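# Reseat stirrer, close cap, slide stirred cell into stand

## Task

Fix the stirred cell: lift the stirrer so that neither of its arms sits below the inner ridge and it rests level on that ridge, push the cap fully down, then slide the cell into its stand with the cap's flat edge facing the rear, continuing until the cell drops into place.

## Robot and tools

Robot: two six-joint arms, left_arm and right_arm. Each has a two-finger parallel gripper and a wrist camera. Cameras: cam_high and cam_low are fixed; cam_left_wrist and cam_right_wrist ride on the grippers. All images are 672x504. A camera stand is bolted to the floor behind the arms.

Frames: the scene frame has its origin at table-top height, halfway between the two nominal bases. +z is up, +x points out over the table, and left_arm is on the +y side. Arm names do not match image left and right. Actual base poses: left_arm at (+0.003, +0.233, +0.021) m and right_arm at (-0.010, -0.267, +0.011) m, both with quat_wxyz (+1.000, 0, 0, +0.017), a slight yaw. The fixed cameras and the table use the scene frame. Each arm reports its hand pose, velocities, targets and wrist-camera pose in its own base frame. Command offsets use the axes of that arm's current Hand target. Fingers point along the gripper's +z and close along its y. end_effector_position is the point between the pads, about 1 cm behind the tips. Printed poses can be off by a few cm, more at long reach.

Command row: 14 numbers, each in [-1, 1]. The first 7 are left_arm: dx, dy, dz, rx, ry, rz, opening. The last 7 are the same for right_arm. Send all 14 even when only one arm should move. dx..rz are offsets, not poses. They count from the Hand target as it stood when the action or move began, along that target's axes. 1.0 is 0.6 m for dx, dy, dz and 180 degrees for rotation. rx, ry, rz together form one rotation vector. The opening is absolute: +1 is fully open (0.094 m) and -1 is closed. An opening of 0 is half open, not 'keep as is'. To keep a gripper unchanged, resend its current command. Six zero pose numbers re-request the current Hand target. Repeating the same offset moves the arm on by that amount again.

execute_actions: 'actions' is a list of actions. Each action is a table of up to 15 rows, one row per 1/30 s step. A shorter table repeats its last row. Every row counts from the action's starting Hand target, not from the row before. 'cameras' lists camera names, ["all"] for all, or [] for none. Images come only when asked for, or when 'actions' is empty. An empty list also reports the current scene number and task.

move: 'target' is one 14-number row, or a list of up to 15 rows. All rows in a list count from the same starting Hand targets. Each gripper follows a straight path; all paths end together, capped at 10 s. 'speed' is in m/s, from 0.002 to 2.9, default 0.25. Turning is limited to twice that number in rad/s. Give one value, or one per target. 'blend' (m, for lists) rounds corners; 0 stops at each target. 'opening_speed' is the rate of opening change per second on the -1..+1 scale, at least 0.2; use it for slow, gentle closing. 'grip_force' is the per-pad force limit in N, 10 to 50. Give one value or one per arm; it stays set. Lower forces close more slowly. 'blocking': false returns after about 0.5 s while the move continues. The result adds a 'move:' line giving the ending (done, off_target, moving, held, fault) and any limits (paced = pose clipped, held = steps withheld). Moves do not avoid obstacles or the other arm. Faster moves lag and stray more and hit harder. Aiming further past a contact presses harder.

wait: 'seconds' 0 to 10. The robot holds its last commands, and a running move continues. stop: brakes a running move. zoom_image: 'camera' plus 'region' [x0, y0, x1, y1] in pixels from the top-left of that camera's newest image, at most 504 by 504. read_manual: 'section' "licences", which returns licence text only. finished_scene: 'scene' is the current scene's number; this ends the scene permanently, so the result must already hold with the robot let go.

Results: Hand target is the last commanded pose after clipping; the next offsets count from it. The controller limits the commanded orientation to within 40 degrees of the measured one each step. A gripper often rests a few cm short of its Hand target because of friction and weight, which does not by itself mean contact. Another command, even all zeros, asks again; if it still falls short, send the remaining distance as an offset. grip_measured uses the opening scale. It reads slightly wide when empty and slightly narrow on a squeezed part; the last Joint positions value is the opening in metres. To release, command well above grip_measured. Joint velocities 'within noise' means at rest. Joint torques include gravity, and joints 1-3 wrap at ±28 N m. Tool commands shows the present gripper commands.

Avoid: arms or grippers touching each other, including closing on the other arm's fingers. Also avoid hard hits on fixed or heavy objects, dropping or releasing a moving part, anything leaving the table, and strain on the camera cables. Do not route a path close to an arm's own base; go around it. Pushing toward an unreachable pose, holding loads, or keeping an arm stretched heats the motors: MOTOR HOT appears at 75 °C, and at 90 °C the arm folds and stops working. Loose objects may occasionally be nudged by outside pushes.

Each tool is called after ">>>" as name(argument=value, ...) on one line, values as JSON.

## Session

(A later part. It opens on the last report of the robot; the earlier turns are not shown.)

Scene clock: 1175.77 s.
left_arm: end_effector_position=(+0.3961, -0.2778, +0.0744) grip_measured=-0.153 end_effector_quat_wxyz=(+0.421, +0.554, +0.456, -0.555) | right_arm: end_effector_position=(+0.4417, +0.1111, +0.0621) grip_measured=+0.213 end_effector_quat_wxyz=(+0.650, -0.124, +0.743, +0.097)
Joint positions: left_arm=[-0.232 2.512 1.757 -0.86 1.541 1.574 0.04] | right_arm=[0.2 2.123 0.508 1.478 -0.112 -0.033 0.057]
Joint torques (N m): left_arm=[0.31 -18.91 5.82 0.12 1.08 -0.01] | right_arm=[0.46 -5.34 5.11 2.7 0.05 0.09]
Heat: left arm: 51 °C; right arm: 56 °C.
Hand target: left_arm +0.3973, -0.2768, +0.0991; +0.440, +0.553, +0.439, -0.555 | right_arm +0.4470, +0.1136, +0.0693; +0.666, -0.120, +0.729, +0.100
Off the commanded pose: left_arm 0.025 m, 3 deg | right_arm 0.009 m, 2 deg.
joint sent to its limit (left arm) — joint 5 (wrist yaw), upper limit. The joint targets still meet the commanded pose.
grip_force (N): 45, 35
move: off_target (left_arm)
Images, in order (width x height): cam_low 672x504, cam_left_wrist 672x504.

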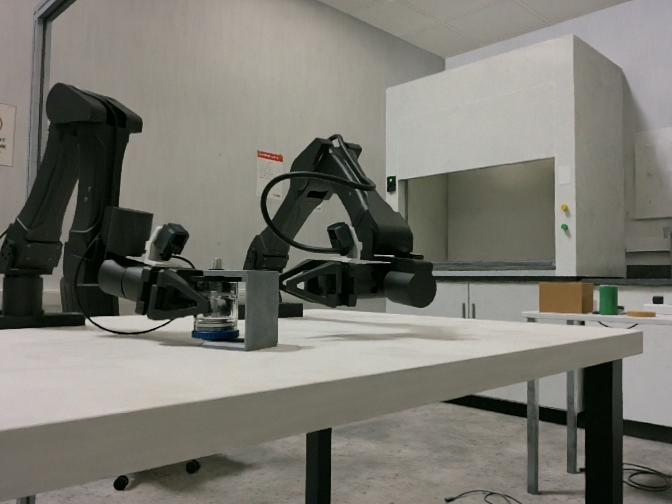

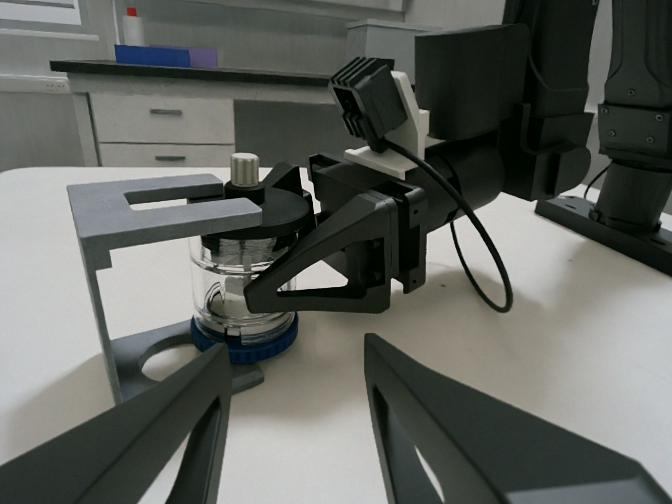

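>>> move(target=[0,0,0,0,0,0.0,-0.15,-0.002,0.0,0.018,0.0,0.006,0,0.05], speed=0.03, cameras=["cam_left_wrist","cam_right_wrist"])

>>> zoom_image(camera="cam_left_wrist", region=[60, 140, 340, 400])

>>> zoom_image(camera="cam_right_wrist", region=[110, 80, 450, 300])

Scene clock: 1183.17 s.
left_arm: end_effector_position=(+0.3961, -0.2778, +0.0744) grip_measured=-0.153 end_effector_quat_wxyz=(+0.421, +0.554, +0.456, -0.555) | right_arm: end_effector_position=(+0.4512, +0.1143, +0.0626) grip_measured=+0.213 end_effector_quat_wxyz=(+0.648, -0.125, +0.745, +0.097)
Joint positions: left_arm=[-0.232 2.512 1.757 -0.86 1.541 1.574 0.04] | right_arm=[0.204 2.123 0.55 1.43 -0.109 -0.033 0.057]
Joint torques (N m): left_arm=[0.25 -18.86 5.78 0.09 1.07 0] | right_arm=[0.53 -6.31 5.68 2.41 0.07 0.08]
Heat: left arm: 52 °C; right arm: 56 °C.
Hand target: left_arm +0.3973, -0.2768, +0.0991; +0.440, +0.553, +0.439, -0.555 | right_arm +0.4574, +0.1171, +0.0695; +0.659, -0.121, +0.735, +0.099
Off the commanded pose: left_arm 0.025 m, 3 deg | right_arm 0.010 m, 2 deg.
joint sent to its limit (left arm) — joint 5 (wrist yaw), upper limit. The joint targets still meet the commanded pose.
grip_force (N): 45, 35
move: off_target (left_arm)
Images, in order (width x height): cam_left_wrist 672x504, cam_right_wrist 672x504.

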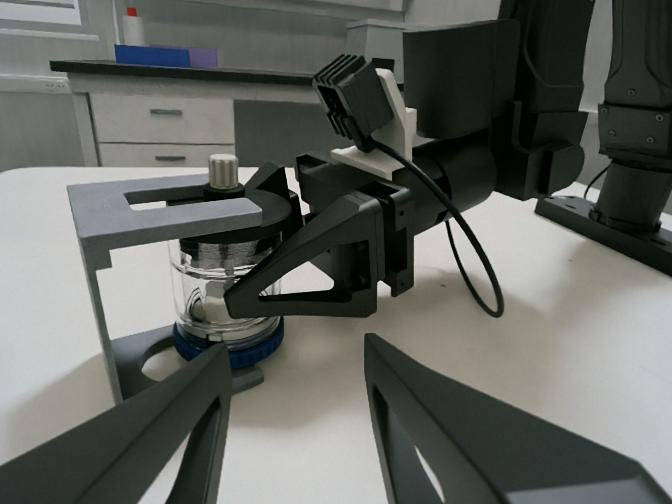

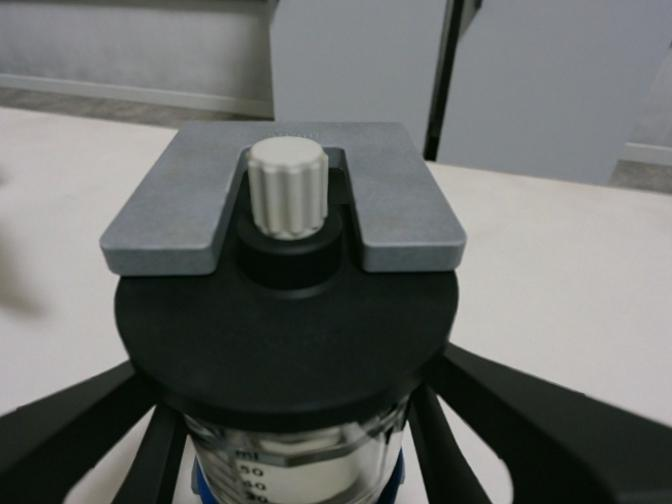

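Scaled by 1.800 from the camera's 672x504 image, which has a finer 960x720 frame.

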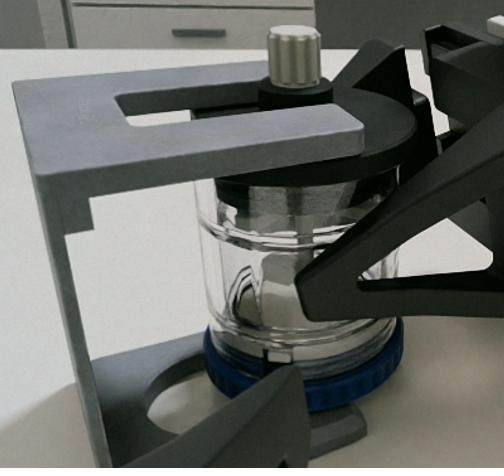

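Scaled by 1.482 from the camera's 672x504 image, which has a finer 960x720 frame.

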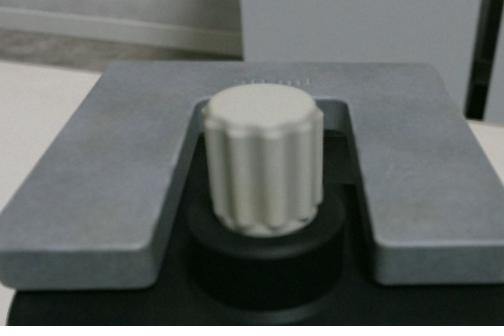

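>>> move(target=[0,0,0,0,0,0.0,-0.15,0.004,0.0,0.017,0.0,0.0,0,0.05], speed=0.03, cameras=["cam_left_wrist","cam_right_wrist"])

>>> zoom_image(camera="cam_left_wrist", region=[60, 140, 340, 400])

>>> zoom_image(camera="cam_right_wrist", region=[110, 80, 450, 300])

Scene clock: 1187.93 s.
left_arm: end_effector_position=(+0.3961, -0.2778, +0.0744) grip_measured=-0.153 end_effector_quat_wxyz=(+0.421, +0.554, +0.456, -0.555) | right_arm: end_effector_position=(+0.4610, +0.1173, +0.0632) grip_measured=+0.213 end_effector_quat_wxyz=(+0.651, -0.125, +0.743, +0.097)
Joint positions: left_arm=[-0.232 2.512 1.757 -0.86 1.541 1.574 0.04] | right_arm=[0.207 2.142 0.592 1.414 -0.106 -0.033 0.057]
Joint torques (N m): left_arm=[0.18 -18.89 5.78 0.11 1.08 -0.01] | right_arm=[0.55 -5.81 5.86 2.43 0.06 0.09]
Heat: left arm: 52 °C; right arm: 56 °C.
Hand target: left_arm +0.3973, -0.2768, +0.0991; +0.440, +0.553, +0.439, -0.555 | right_arm +0.4667, +0.1201, +0.0660; +0.659, -0.121, +0.735, +0.099
Off the commanded pose: left_arm 0.025 m, 3 deg | right_arm 0.007 m, 1 deg.
joint sent to its limit (left arm) — joint 5 (wrist yaw), upper limit. The joint targets still meet the commanded pose.
grip_force (N): 45, 35
move: off_target (left_arm)
Images, in order (width x height): cam_left_wrist 672x504, cam_right_wrist 672x504.

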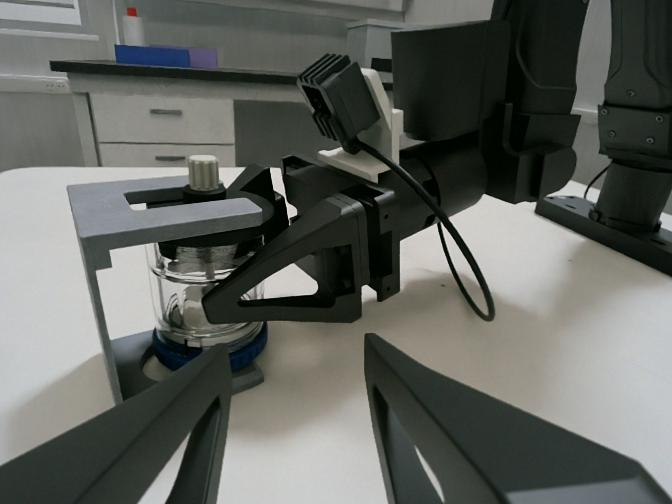

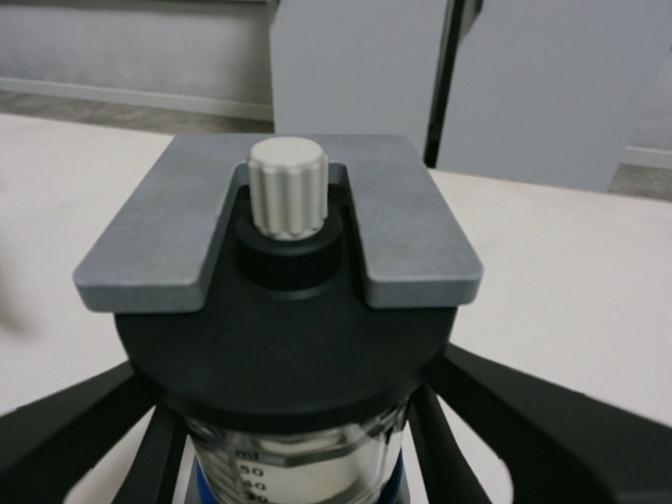

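Scaled by 1.800 from the camera's 672x504 image, which has a finer 960x720 frame.

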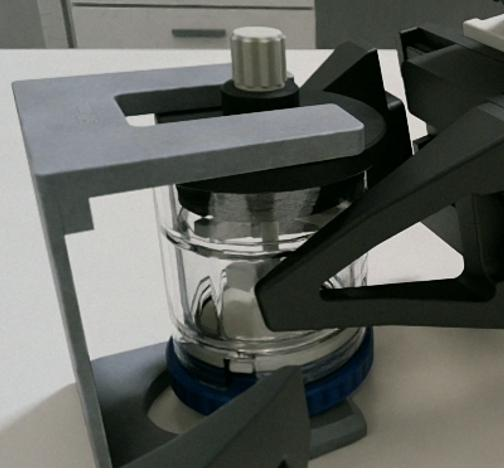

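Scaled by 1.482 from the camera's 672x504 image, which has a finer 960x720 frame.

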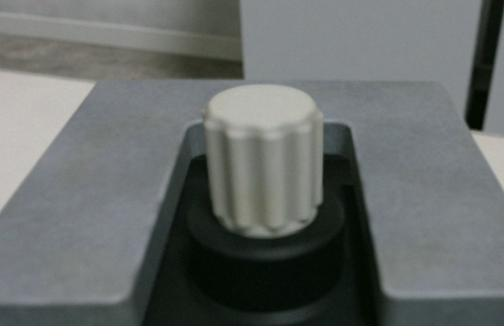

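>>> move(target=[0,0,0,0,0,0.0,-0.15,0.005,0.0,0.014,0.0,0.0,0,0.05], speed=0.03, cameras=["cam_left_wrist","cam_right_wrist","cam_low"])

>>> zoom_image(camera="cam_left_wrist", region=[60, 140, 340, 400])

>>> zoom_image(camera="cam_low", region=[150, 255, 290, 360])

Scene clock: 1192.93 s.
left_arm: end_effector_position=(+0.3961, -0.2778, +0.0744) grip_measured=-0.153 end_effector_quat_wxyz=(+0.421, +0.554, +0.456, -0.555) | right_arm: end_effector_position=(+0.4698, +0.1197, +0.0634) grip_measured=+0.213 end_effector_quat_wxyz=(+0.655, -0.124, +0.739, +0.097)
Joint positions: left_arm=[-0.232 2.512 1.757 -0.86 1.541 1.574 0.04] | right_arm=[0.209 2.167 0.63 1.413 -0.104 -0.033 0.057]
Joint torques (N m): left_arm=[0.21 -18.91 5.75 0.09 1.08 0.01] | right_arm=[0.59 -5.75 5.74 2.37 0.07 0.08]
Heat: left arm: 52 °C; right arm: 56 °C.
Hand target: left_arm +0.3973, -0.2768, +0.0991; +0.440, +0.553, +0.439, -0.555 | right_arm +0.4744, +0.1225, +0.0622; +0.659, -0.121, +0.735, +0.099
Off the commanded pose: left_arm 0.025 m, 3 deg | right_arm 0.006 m, 1 deg.
joint sent to its limit (left arm) — joint 5 (wrist yaw), upper limit. The joint targets still meet the commanded pose.
grip_force (N): 45, 35
move: off_target (left_arm)
Images, in order (width x height): cam_low 672x504, cam_left_wrist 672x504, cam_right_wrist 672x504.

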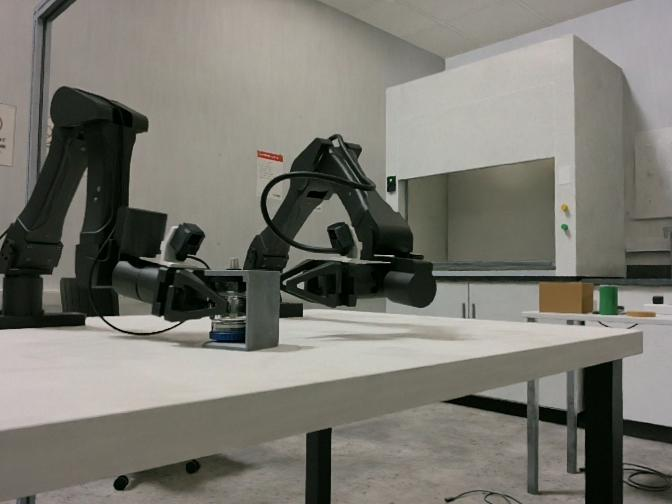

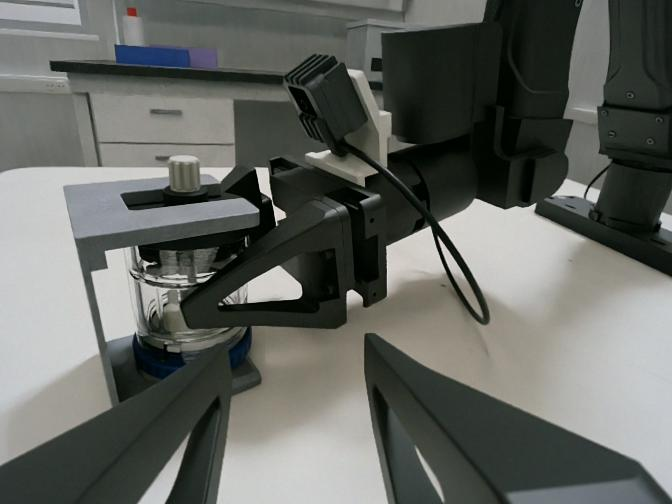

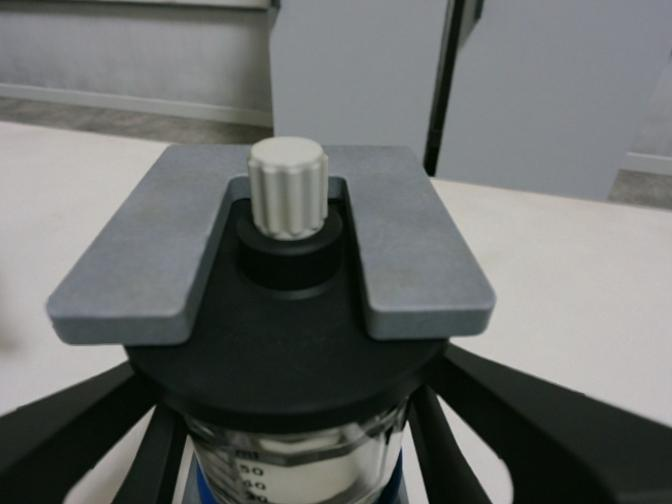

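Scaled by 1.800 from the camera's 672x504 image, which has a finer 960x720 frame.

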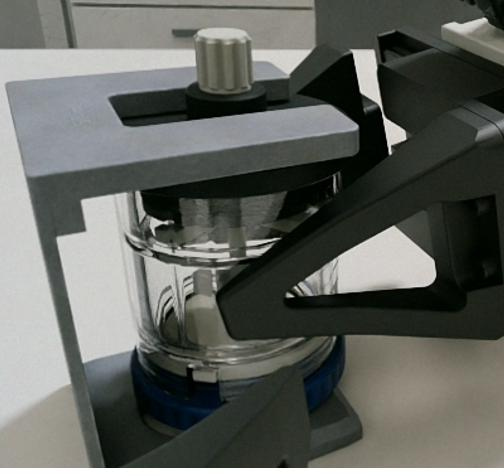

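Scaled by 3.600 from the camera's 672x504 image, which has a finer 960x720 frame.

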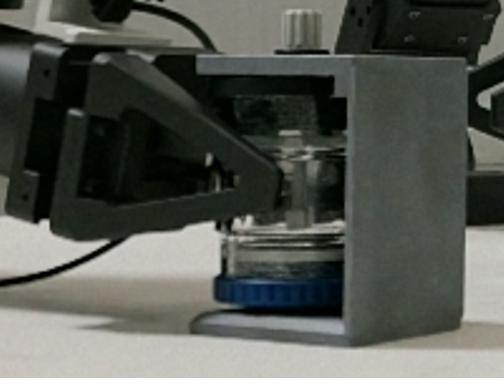

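>>> move(target=[0,0,0,0,0,0.0,-0.15,0.006,0.0,0.010,0.0,0.0,0,0.05], speed=0.03, cameras=["cam_left_wrist","cam_right_wrist","cam_low"])

>>> zoom_image(camera="cam_left_wrist", region=[60, 140, 340, 400])

>>> zoom_image(camera="cam_low", region=[150, 255, 290, 360])

Scene clock: 1198.60 s.
left_arm: end_effector_position=(+0.3961, -0.2778, +0.0744) grip_measured=-0.153 end_effector_quat_wxyz=(+0.421, +0.554, +0.456, -0.555) | right_arm: end_effector_position=(+0.4765, +0.1209, +0.0633) grip_measured=+0.213 end_effector_quat_wxyz=(+0.659, -0.123, +0.735, +0.097)
Joint positions: left_arm=[-0.232 2.512 1.757 -0.86 1.541 1.574 0.04] | right_arm=[0.209 2.189 0.659 1.417 -0.103 -0.031 0.057]
Joint torques (N m): left_arm=[0.25 -18.82 5.82 0.11 1.1 0.01] | right_arm=[0.72 -5.6 5.5 2.34 0.07 0.07]
Heat: left arm: 52 °C; right arm: 56 °C.
Hand target: left_arm +0.3973, -0.2768, +0.0991; +0.440, +0.553, +0.439, -0.555 | right_arm +0.4797, +0.1242, +0.0579; +0.659, -0.121, +0.735, +0.099
Off the commanded pose: left_arm 0.025 m, 3 deg | right_arm 0.007 m, 0 deg.
joint sent to its limit (left arm) — joint 5 (wrist yaw), upper limit. The joint targets still meet the commanded pose.
grip_force (N): 45, 35
move: off_target (left_arm)
Images, in order (width x height): cam_low 672x504, cam_left_wrist 672x504, cam_right_wrist 672x504.

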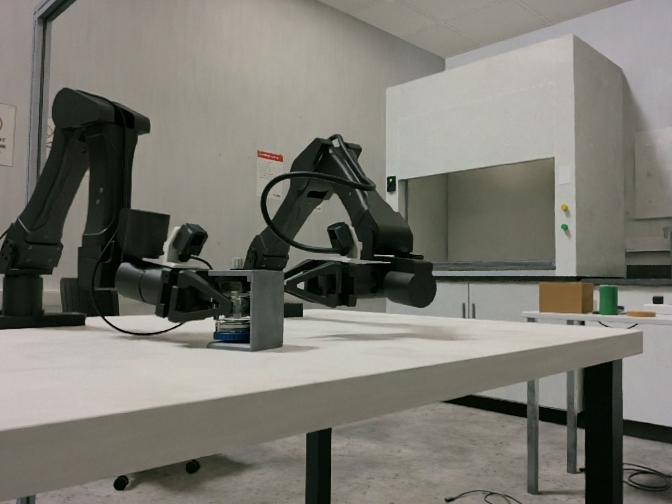

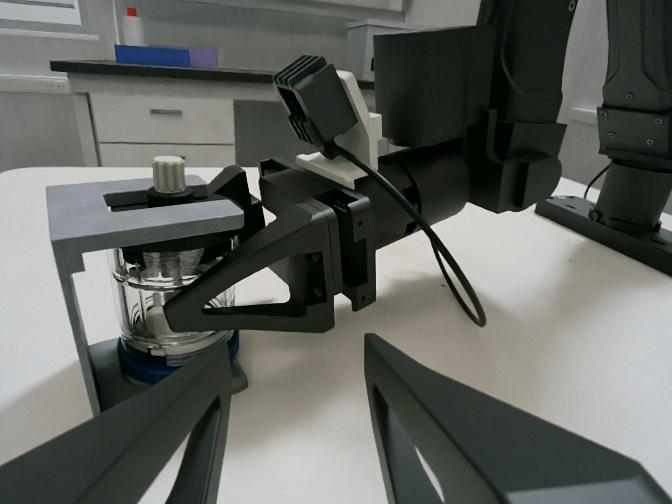

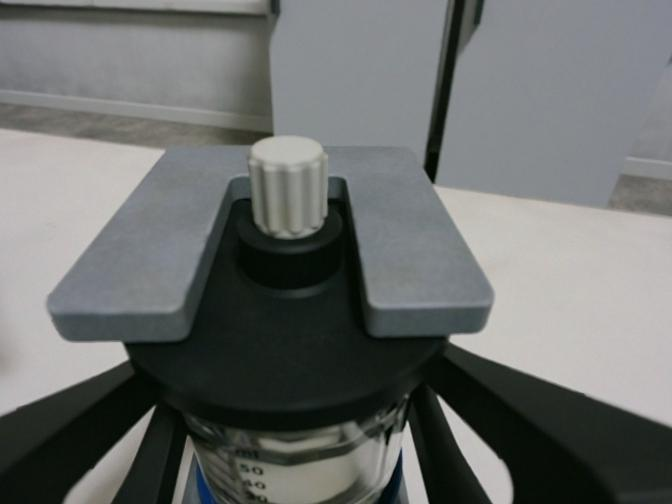

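Scaled by 1.800 from the camera's 672x504 image, which has a finer 960x720 frame.

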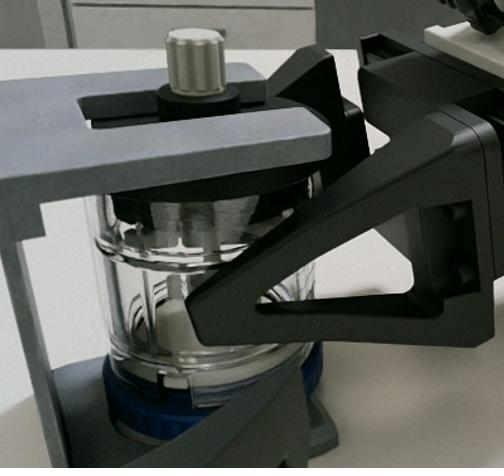

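Scaled by 3.600 from the camera's 672x504 image, which has a finer 960x720 frame.

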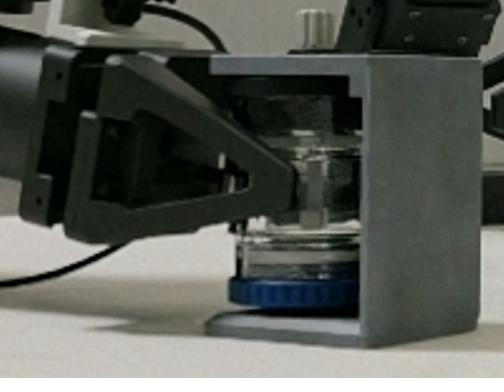

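>>> move(target=[0,0,0,0,0,0.0,-0.15,0.0,0.0,0.0,0.0,0.0,0,0.5], opening_speed=0.4, cameras=["cam_left_wrist","cam_right_wrist","cam_low"])

>>> zoom_image(camera="cam_left_wrist", region=[40, 140, 320, 400])

>>> zoom_image(camera="cam_low", region=[150, 255, 290, 360])

Scene clock: 1216.07 s.
left_arm: end_effector_position=(+0.3961, -0.2778, +0.0744) grip_measured=-0.153 end_effector_quat_wxyz=(+0.421, +0.554, +0.456, -0.555) | right_arm: end_effector_position=(+0.4766, +0.1208, +0.0639) grip_measured=+0.498 end_effector_quat_wxyz=(+0.660, -0.123, +0.735, +0.097)
Joint positions: left_arm=[-0.232 2.512 1.757 -0.86 1.541 1.574 0.04] | right_arm=[0.209 2.189 0.659 1.419 -0.103 -0.031 0.07]
Joint torques (N m): left_arm=[0.24 -18.91 5.78 0.11 1.08 0] | right_arm=[0.76 -5.6 5.52 2.32 0.08 0.08]
Heat: left arm: 53 °C; right arm: 56 °C.
Hand target: left_arm +0.3973, -0.2768, +0.0991; +0.440, +0.553, +0.439, -0.555 | right_arm +0.4797, +0.1242, +0.0579; +0.659, -0.121, +0.735, +0.099
Off the commanded pose: left_arm 0.025 m, 3 deg | right_arm 0.008 m, 0 deg.
joint sent to its limit (left arm) — joint 5 (wrist yaw), upper limit. The joint targets still meet the commanded pose.
grip_force (N): 45, 35
move: off_target (left_arm)
Images, in order (width x height): cam_low 672x504, cam_left_wrist 672x504, cam_right_wrist 672x504.

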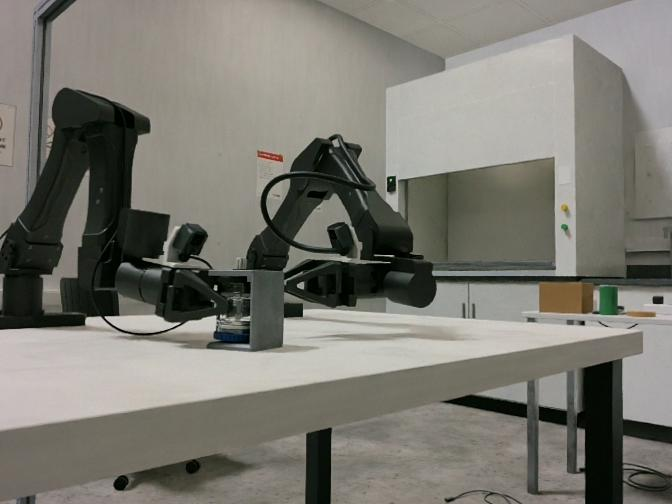

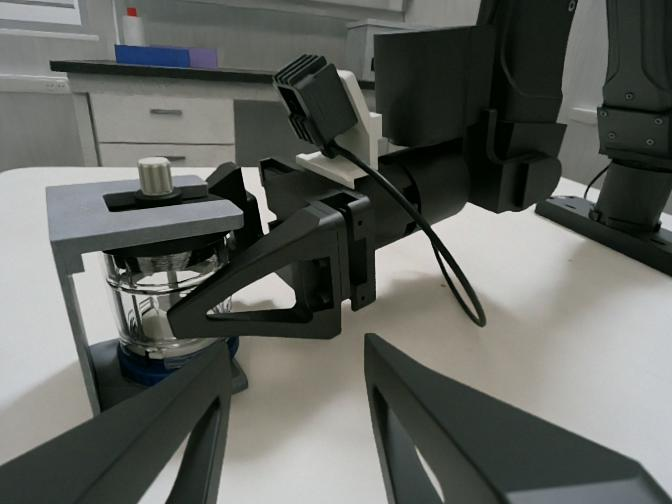

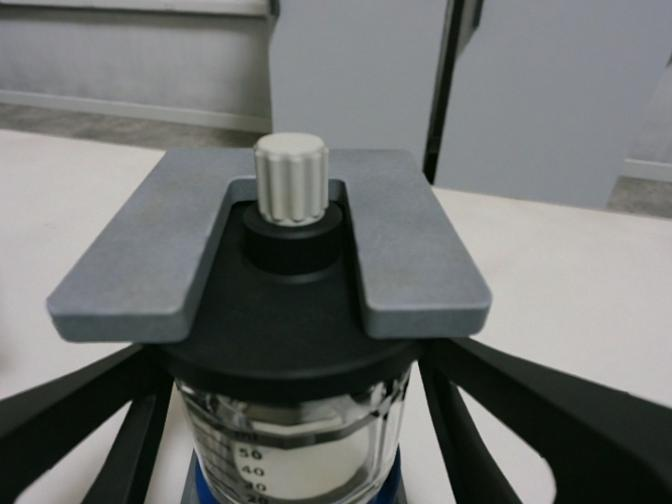

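Scaled by 1.800 from the camera's 672x504 image, which has a finer 960x720 frame.

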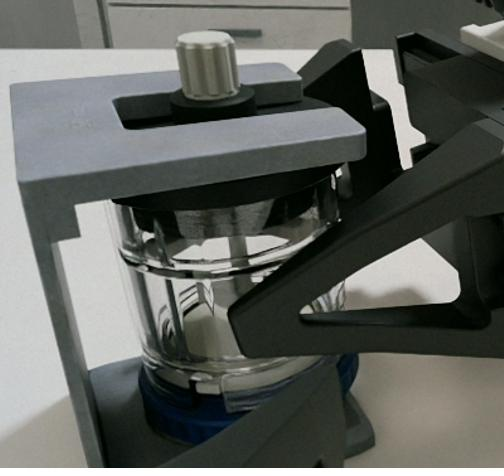

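Scaled by 3.600 from the camera's 672x504 image, which has a finer 960x720 frame.

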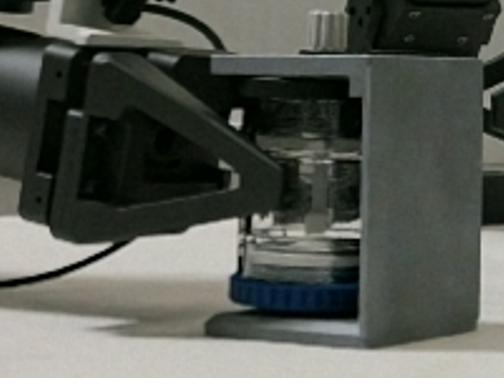

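>>> move(target=[0,0,0,0,0,0.0,-0.15,0.0,0.0,-0.10,0.0,0.0,0,0.5], speed=0.08, cameras=["cam_left_wrist","cam_right_wrist"])

>>> zoom_image(camera="cam_left_wrist", region=[40, 140, 320, 400])

Scene clock: 1225.00 s.
left_arm: end_effector_position=(+0.3961, -0.2778, +0.0744) grip_measured=-0.153 end_effector_quat_wxyz=(+0.421, +0.554, +0.456, -0.555) | right_arm: end_effector_position=(+0.4218, +0.1065, +0.0409) grip_measured=+0.498 end_effector_quat_wxyz=(+0.632, -0.123, +0.760, +0.095)
Joint positions: left_arm=[-0.232 2.512 1.757 -0.86 1.541 1.574 0.04] | right_arm=[0.201 2.158 0.438 1.533 -0.107 -0.031 0.07]
Joint torques (N m): left_arm=[0.25 -18.86 5.83 0.11 1.08 -0.02] | right_arm=[-0.5 -8.99 2.17 2.74 -0.08 0.04]
Heat: left arm: 53 °C; right arm: 56 °C.
Hand target: left_arm +0.3973, -0.2768, +0.0991; +0.440, +0.553, +0.439, -0.555 | right_arm +0.4230, +0.1057, +0.0646; +0.659, -0.121, +0.735, +0.099
Off the commanded pose: left_arm 0.025 m, 3 deg | right_arm 0.024 m, 4 deg.
joint sent to its limit (left arm) — joint 5 (wrist yaw), upper limit. The joint targets still meet the commanded pose.
joint sent to its limit (right arm) — joint 4 (wrist pitch), upper limit. The joint targets still meet the commanded pose.
grip_force (N): 45, 35
move: off_target (left_arm, right_arm)
Images, in order (width x height): cam_left_wrist 672x504, cam_right_wrist 672x504.

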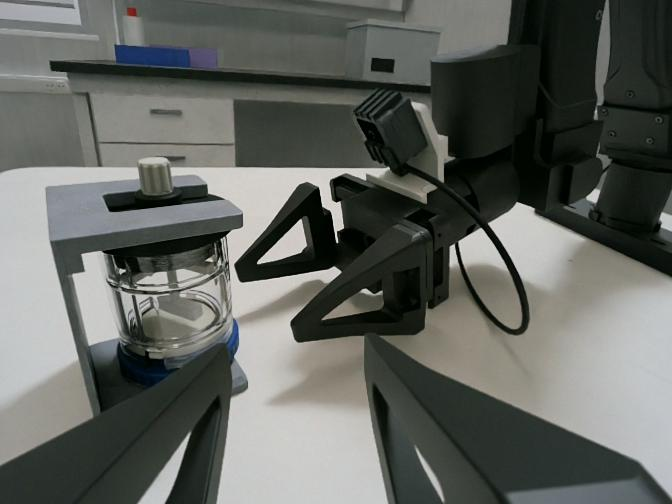

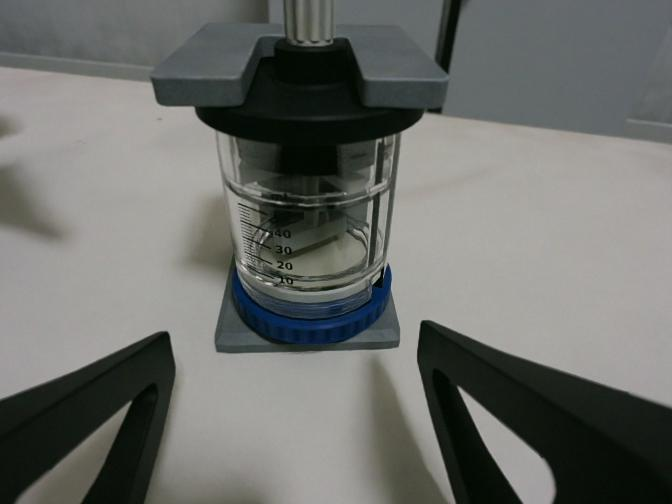

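Scaled by 1.800 from the camera's 672x504 image, which has a finer 960x720 frame.

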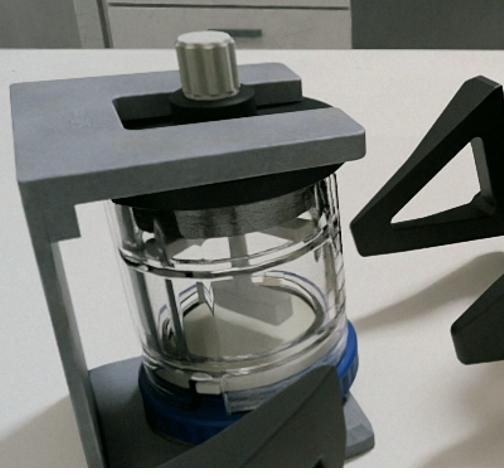

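>>> move(target=[0,0,0,0,0,0.0,-0.15,0.0,-0.002,0.0,0.0,0.0,0,-0.2], opening_speed=1.0)

>>> move(target=[0,0,0,0,0,0.0,-0.15,0.01,-0.002,0.055,0.0,0.0,0,-0.2], speed=0.05, cameras=["cam_left_wrist","cam_right_wrist"])

>>> zoom_image(camera="cam_left_wrist", region=[40, 140, 320, 400])

Scene clock: 1236.27 s.
left_arm: end_effector_position=(+0.3961, -0.2778, +0.0744) grip_measured=-0.153 end_effector_quat_wxyz=(+0.421, +0.554, +0.456, -0.555) | right_arm: end_effector_position=(+0.4220, +0.1056, +0.0410) grip_measured=-0.198 end_effector_quat_wxyz=(+0.631, -0.123, +0.760, +0.095)
Joint positions: left_arm=[-0.232 2.512 1.757 -0.86 1.541 1.574 0.04] | right_arm=[0.197 2.158 0.438 1.533 -0.112 -0.031 0.038]
Joint torques (N m): left_arm=[0.21 -18.92 5.83 0.1 1.1 -0.01] | right_arm=[-0.53 -8.96 2.21 2.73 -0.08 0.04]
Heat: left arm: 53 °C; right arm: 58 °C.
Hand target: left_arm +0.3973, -0.2768, +0.0991; +0.440, +0.553, +0.439, -0.555 | right_arm +0.4234, +0.1047, +0.0646; +0.659, -0.121, +0.735, +0.099
Off the commanded pose: left_arm 0.025 m, 3 deg | right_arm 0.024 m, 4 deg.
joint sent to its limit (left arm) — joint 5 (wrist yaw), upper limit. The joint targets still meet the commanded pose.
joint sent to its limit (right arm) — joint 4 (wrist pitch), upper limit. The joint targets still meet the commanded pose.
grip_force (N): 45, 35
move: off_target (left_arm, right_arm)

Scene clock: 1237.27 s.
left_arm: end_effector_position=(+0.3961, -0.2778, +0.0744) grip_measured=-0.153 end_effector_quat_wxyz=(+0.421, +0.554, +0.456, -0.555) | right_arm: end_effector_position=(+0.4521, +0.1116, +0.0643) grip_measured=-0.198 end_effector_quat_wxyz=(+0.666, -0.121, +0.729, +0.097)
Joint positions: left_arm=[-0.232 2.512 1.757 -0.86 1.541 1.574 0.04] | right_arm=[0.197 2.176 0.55 1.531 -0.112 -0.031 0.038]
Joint torques (N m): left_arm=[0.25 -18.91 5.78 0.11 1.09 -0.01] | right_arm=[0.29 -5.18 4.75 2.16 0 0.05]
Heat: left arm: 53 °C; right arm: 58 °C.
Hand target: left_arm +0.3973, -0.2768, +0.0991; +0.440, +0.553, +0.439, -0.555 | right_arm +0.4544, +0.1133, +0.0551; +0.660, -0.121, +0.735, +0.099
Off the commanded pose: left_arm 0.025 m, 3 deg | right_arm 0.010 m, 1 deg.
joint sent to its limit (left arm) — joint 5 (wrist yaw), upper limit. The joint targets still meet the commanded pose.
grip_force (N): 45, 35
move: off_target (left_arm)
Images, in order (width x height): cam_left_wrist 672x504, cam_right_wrist 672x504.

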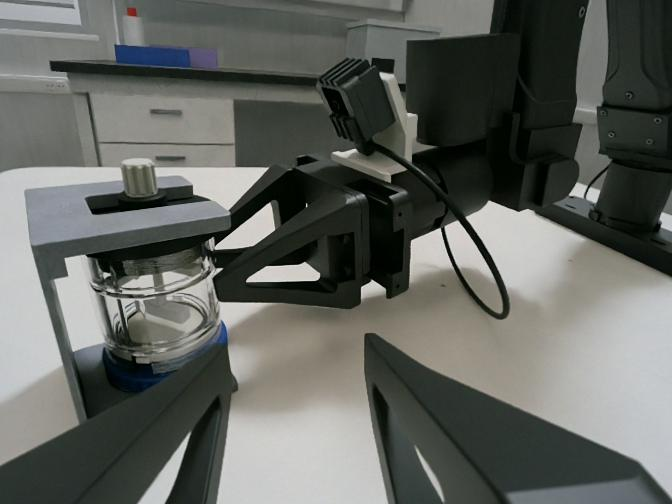

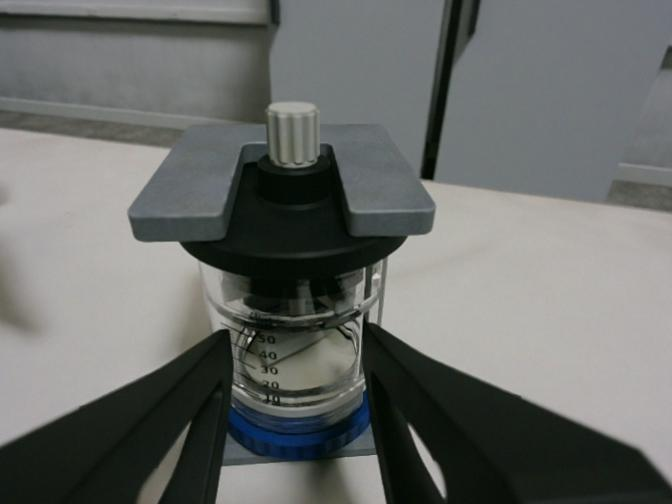

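Scaled by 1.800 from the camera's 672x504 image, which has a finer 960x720 frame.

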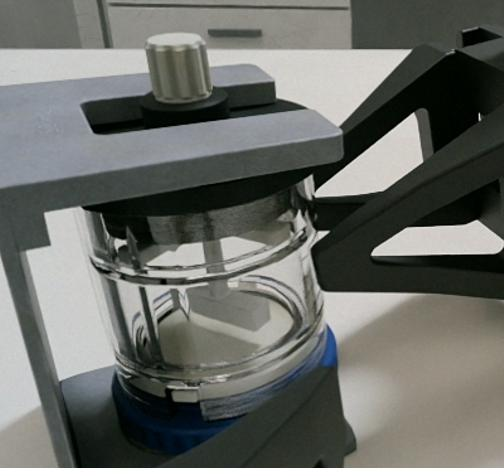

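>>> move(target=[[-0.2167,-0.0114,-0.0487,0,0,0,-1,0,0,0,0,0,0,-0.2],[-0.2167,0.3133,-0.1245,-0.178,0,0,-1,0,0,0,0,0,0,-0.2],[0.02,0.3133,-0.1245,-0.178,0,0,-1,0,0,0,0,0,0,-0.2]], speed=0.2, blend=0.02, cameras=["all"])

Scene clock: 1271.47 s.
left_arm: end_effector_position=(+0.5984, -0.2442, +0.1043) grip_measured=-0.987 end_effector_quat_wxyz=(+0.584, +0.415, +0.568, -0.406) | right_arm: end_effector_position=(+0.4521, +0.1116, +0.0643) grip_measured=-0.198 end_effector_quat_wxyz=(+0.666, -0.121, +0.729, +0.097)
Joint positions: left_arm=[-0.138 2.7 1.914 0.811 1.101 0.001 0.001] | right_arm=[0.197 2.176 0.55 1.531 -0.112 -0.031 0.038]
Joint torques (N m): left_arm=[-0.42 -14.22 7.13 1.89 -0.01 -0.17] | right_arm=[0.27 -5.19 4.75 2.16 0.01 0.06]
Heat: left arm: 54 °C; right arm: 56 °C.
Hand target: left_arm +0.5973, -0.2469, +0.0867; +0.576, +0.410, +0.575, -0.412 | right_arm +0.4544, +0.1133, +0.0551; +0.660, -0.121, +0.735, +0.099
Off the commanded pose: left_arm 0.018 m, 2 deg | right_arm 0.010 m, 1 deg.
grip_force (N): 45, 35
move: off_target (left_arm)

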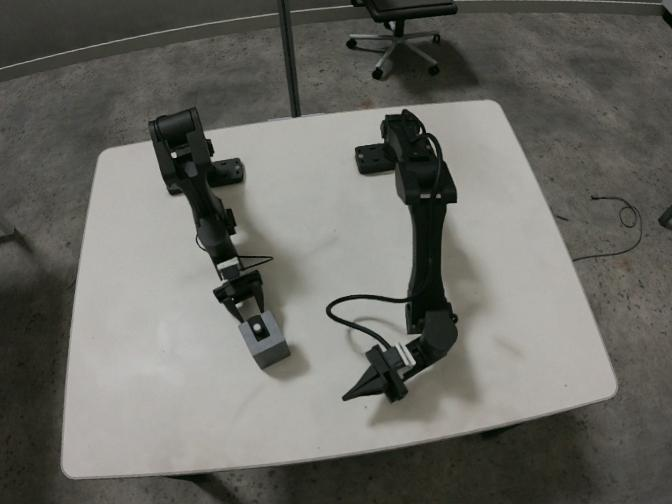

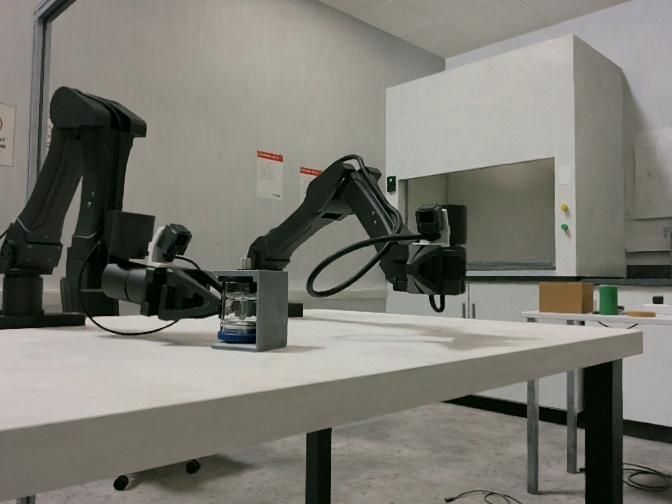

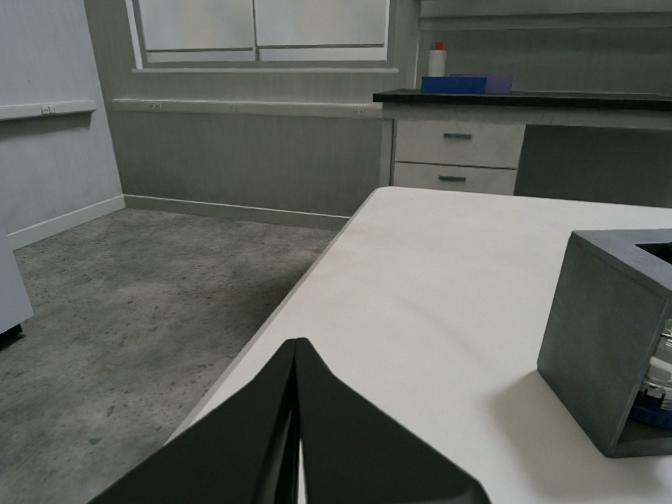

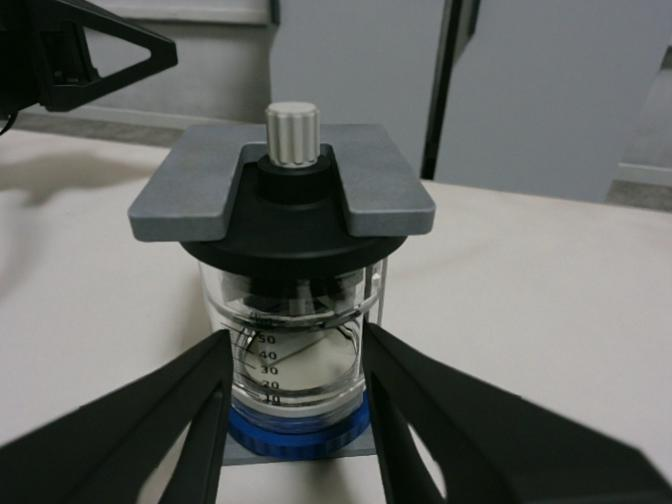

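>>> move(target=[0.083,-0.1725,0.1575,0.1056,0,0,-1,0,0,0,0,0,0,-0.2], speed=0.1, cameras=["all"])

Scene clock: 1297.20 s.
left_arm: end_effector_position=(+0.5322, -0.3708, +0.0527) grip_measured=-0.987 end_effector_quat_wxyz=(+0.516, +0.499, +0.494, -0.491) | right_arm: end_effector_position=(+0.4521, +0.1116, +0.0643) grip_measured=-0.198 end_effector_quat_wxyz=(+0.666, -0.121, +0.729, +0.097)
Joint positions: left_arm=[-0.348 2.907 2.114 0.829 1.202 -0.004 0.001] | right_arm=[0.197 2.176 0.55 1.531 -0.112 -0.031 0.038]
Joint torques (N m): left_arm=[0.27 -14.34 9.36 1.47 0.27 -0.15] | right_arm=[0.27 -5.15 4.71 2.16 0 0.06]
Heat: left arm: 54 °C; right arm: 55 °C.
Hand target: left_arm +0.5298, -0.3700, +0.0373; +0.500, +0.499, +0.499, -0.502 | right_arm +0.4544, +0.1133, +0.0551; +0.660, -0.121, +0.735, +0.099
Off the commanded pose: left_arm 0.015 m, 2 deg | right_arm 0.010 m, 1 deg.
grip_force (N): 45, 35
move: off_target (left_arm)

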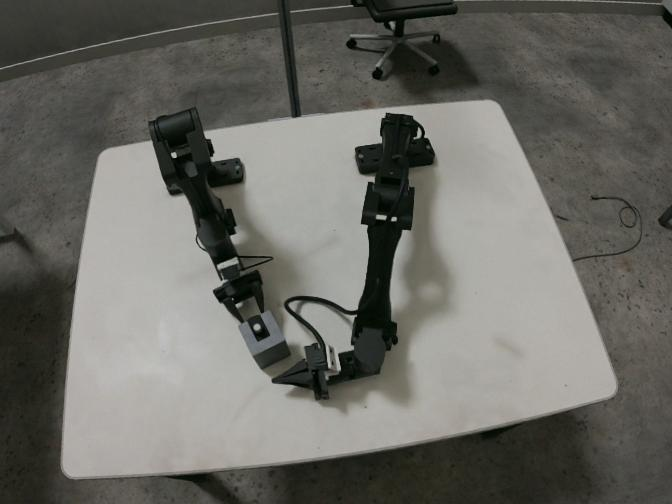

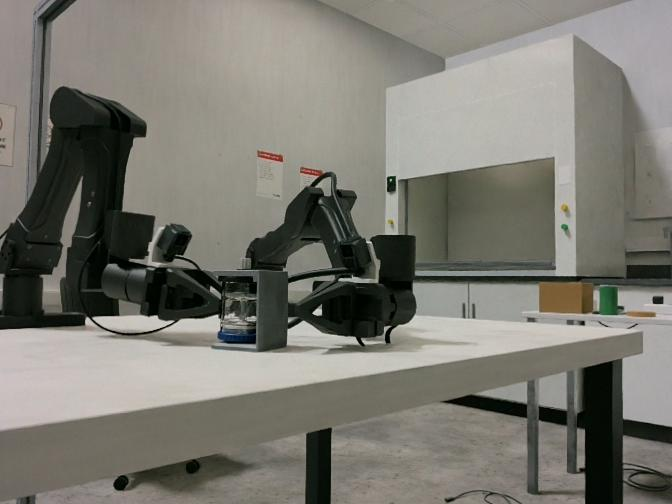

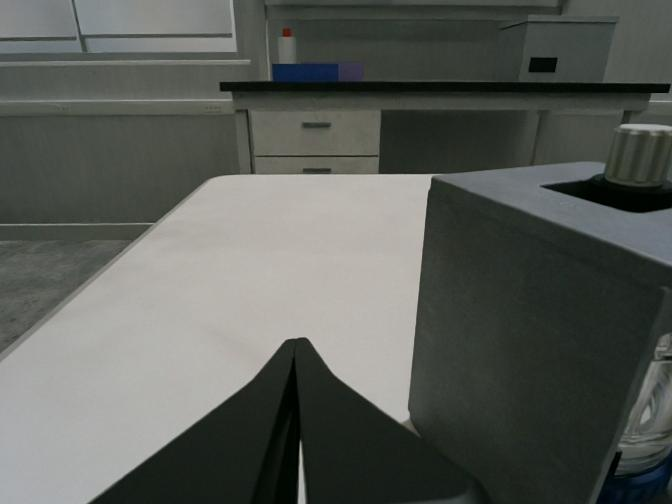

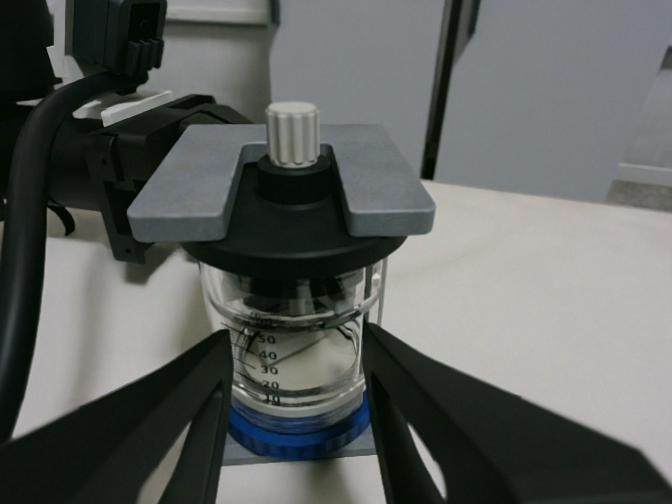

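>>> move(target=[0,-0.045,0.052,0,0,0,-1,0,0,0,0,0,0,-0.2], speed=0.06, cameras=["all"])

>>> zoom_image(camera="cam_high", region=[210, 270, 350, 420])

Scene clock: 1309.60 s.
left_arm: end_effector_position=(+0.5068, -0.3977, +0.0348) grip_measured=-0.987 end_effector_quat_wxyz=(+0.509, +0.501, +0.494, -0.496) | right_arm: end_effector_position=(+0.4521, +0.1116, +0.0643) grip_measured=-0.198 end_effector_quat_wxyz=(+0.666, -0.121, +0.729, +0.097)
Joint positions: left_arm=[-0.408 2.907 2.035 0.897 1.158 -0.004 0.001] | right_arm=[0.197 2.176 0.55 1.531 -0.112 -0.031 0.038]
Joint torques (N m): left_arm=[-0.68 -19.07 5.46 1.52 -0.01 -0.15] | right_arm=[0.25 -5.15 4.75 2.16 0 0.06]
Heat: left arm: 56 °C; right arm: 55 °C.
Hand target: left_arm +0.5028, -0.4011, +0.0375; +0.500, +0.499, +0.499, -0.502 | right_arm +0.4544, +0.1133, +0.0551; +0.660, -0.121, +0.735, +0.099
Off the commanded pose: left_arm 0.006 m, 1 deg | right_arm 0.010 m, 1 deg.
grip_force (N): 45, 35
move: done

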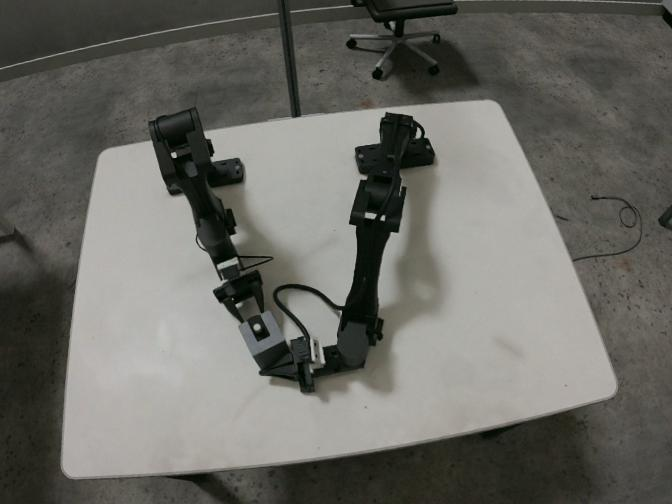

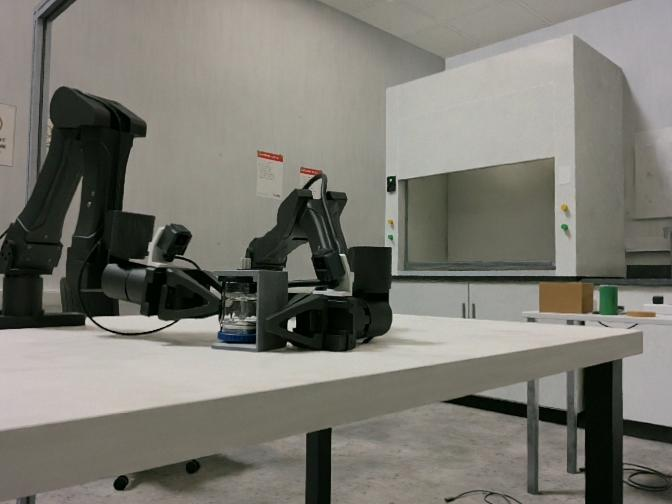

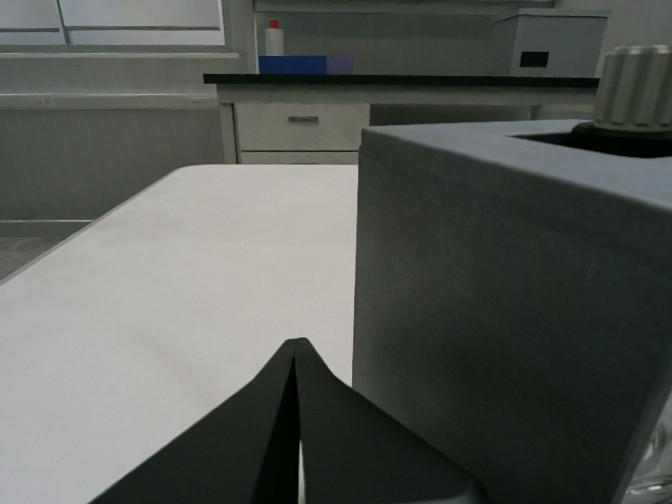

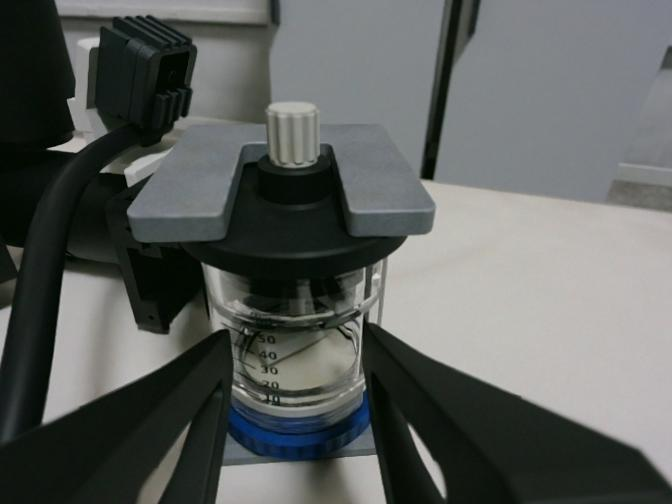

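Scaled by 3.360 from the camera's 672x504 image, which has a finer 960x720 frame.

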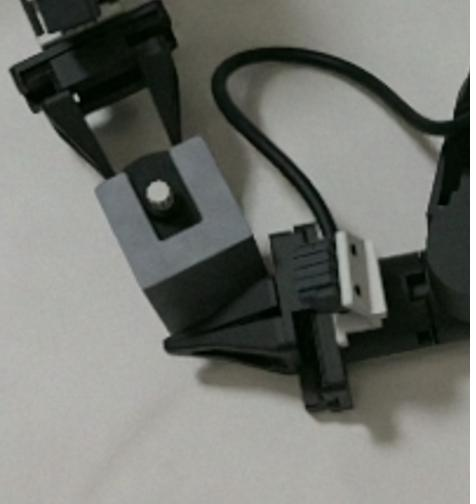

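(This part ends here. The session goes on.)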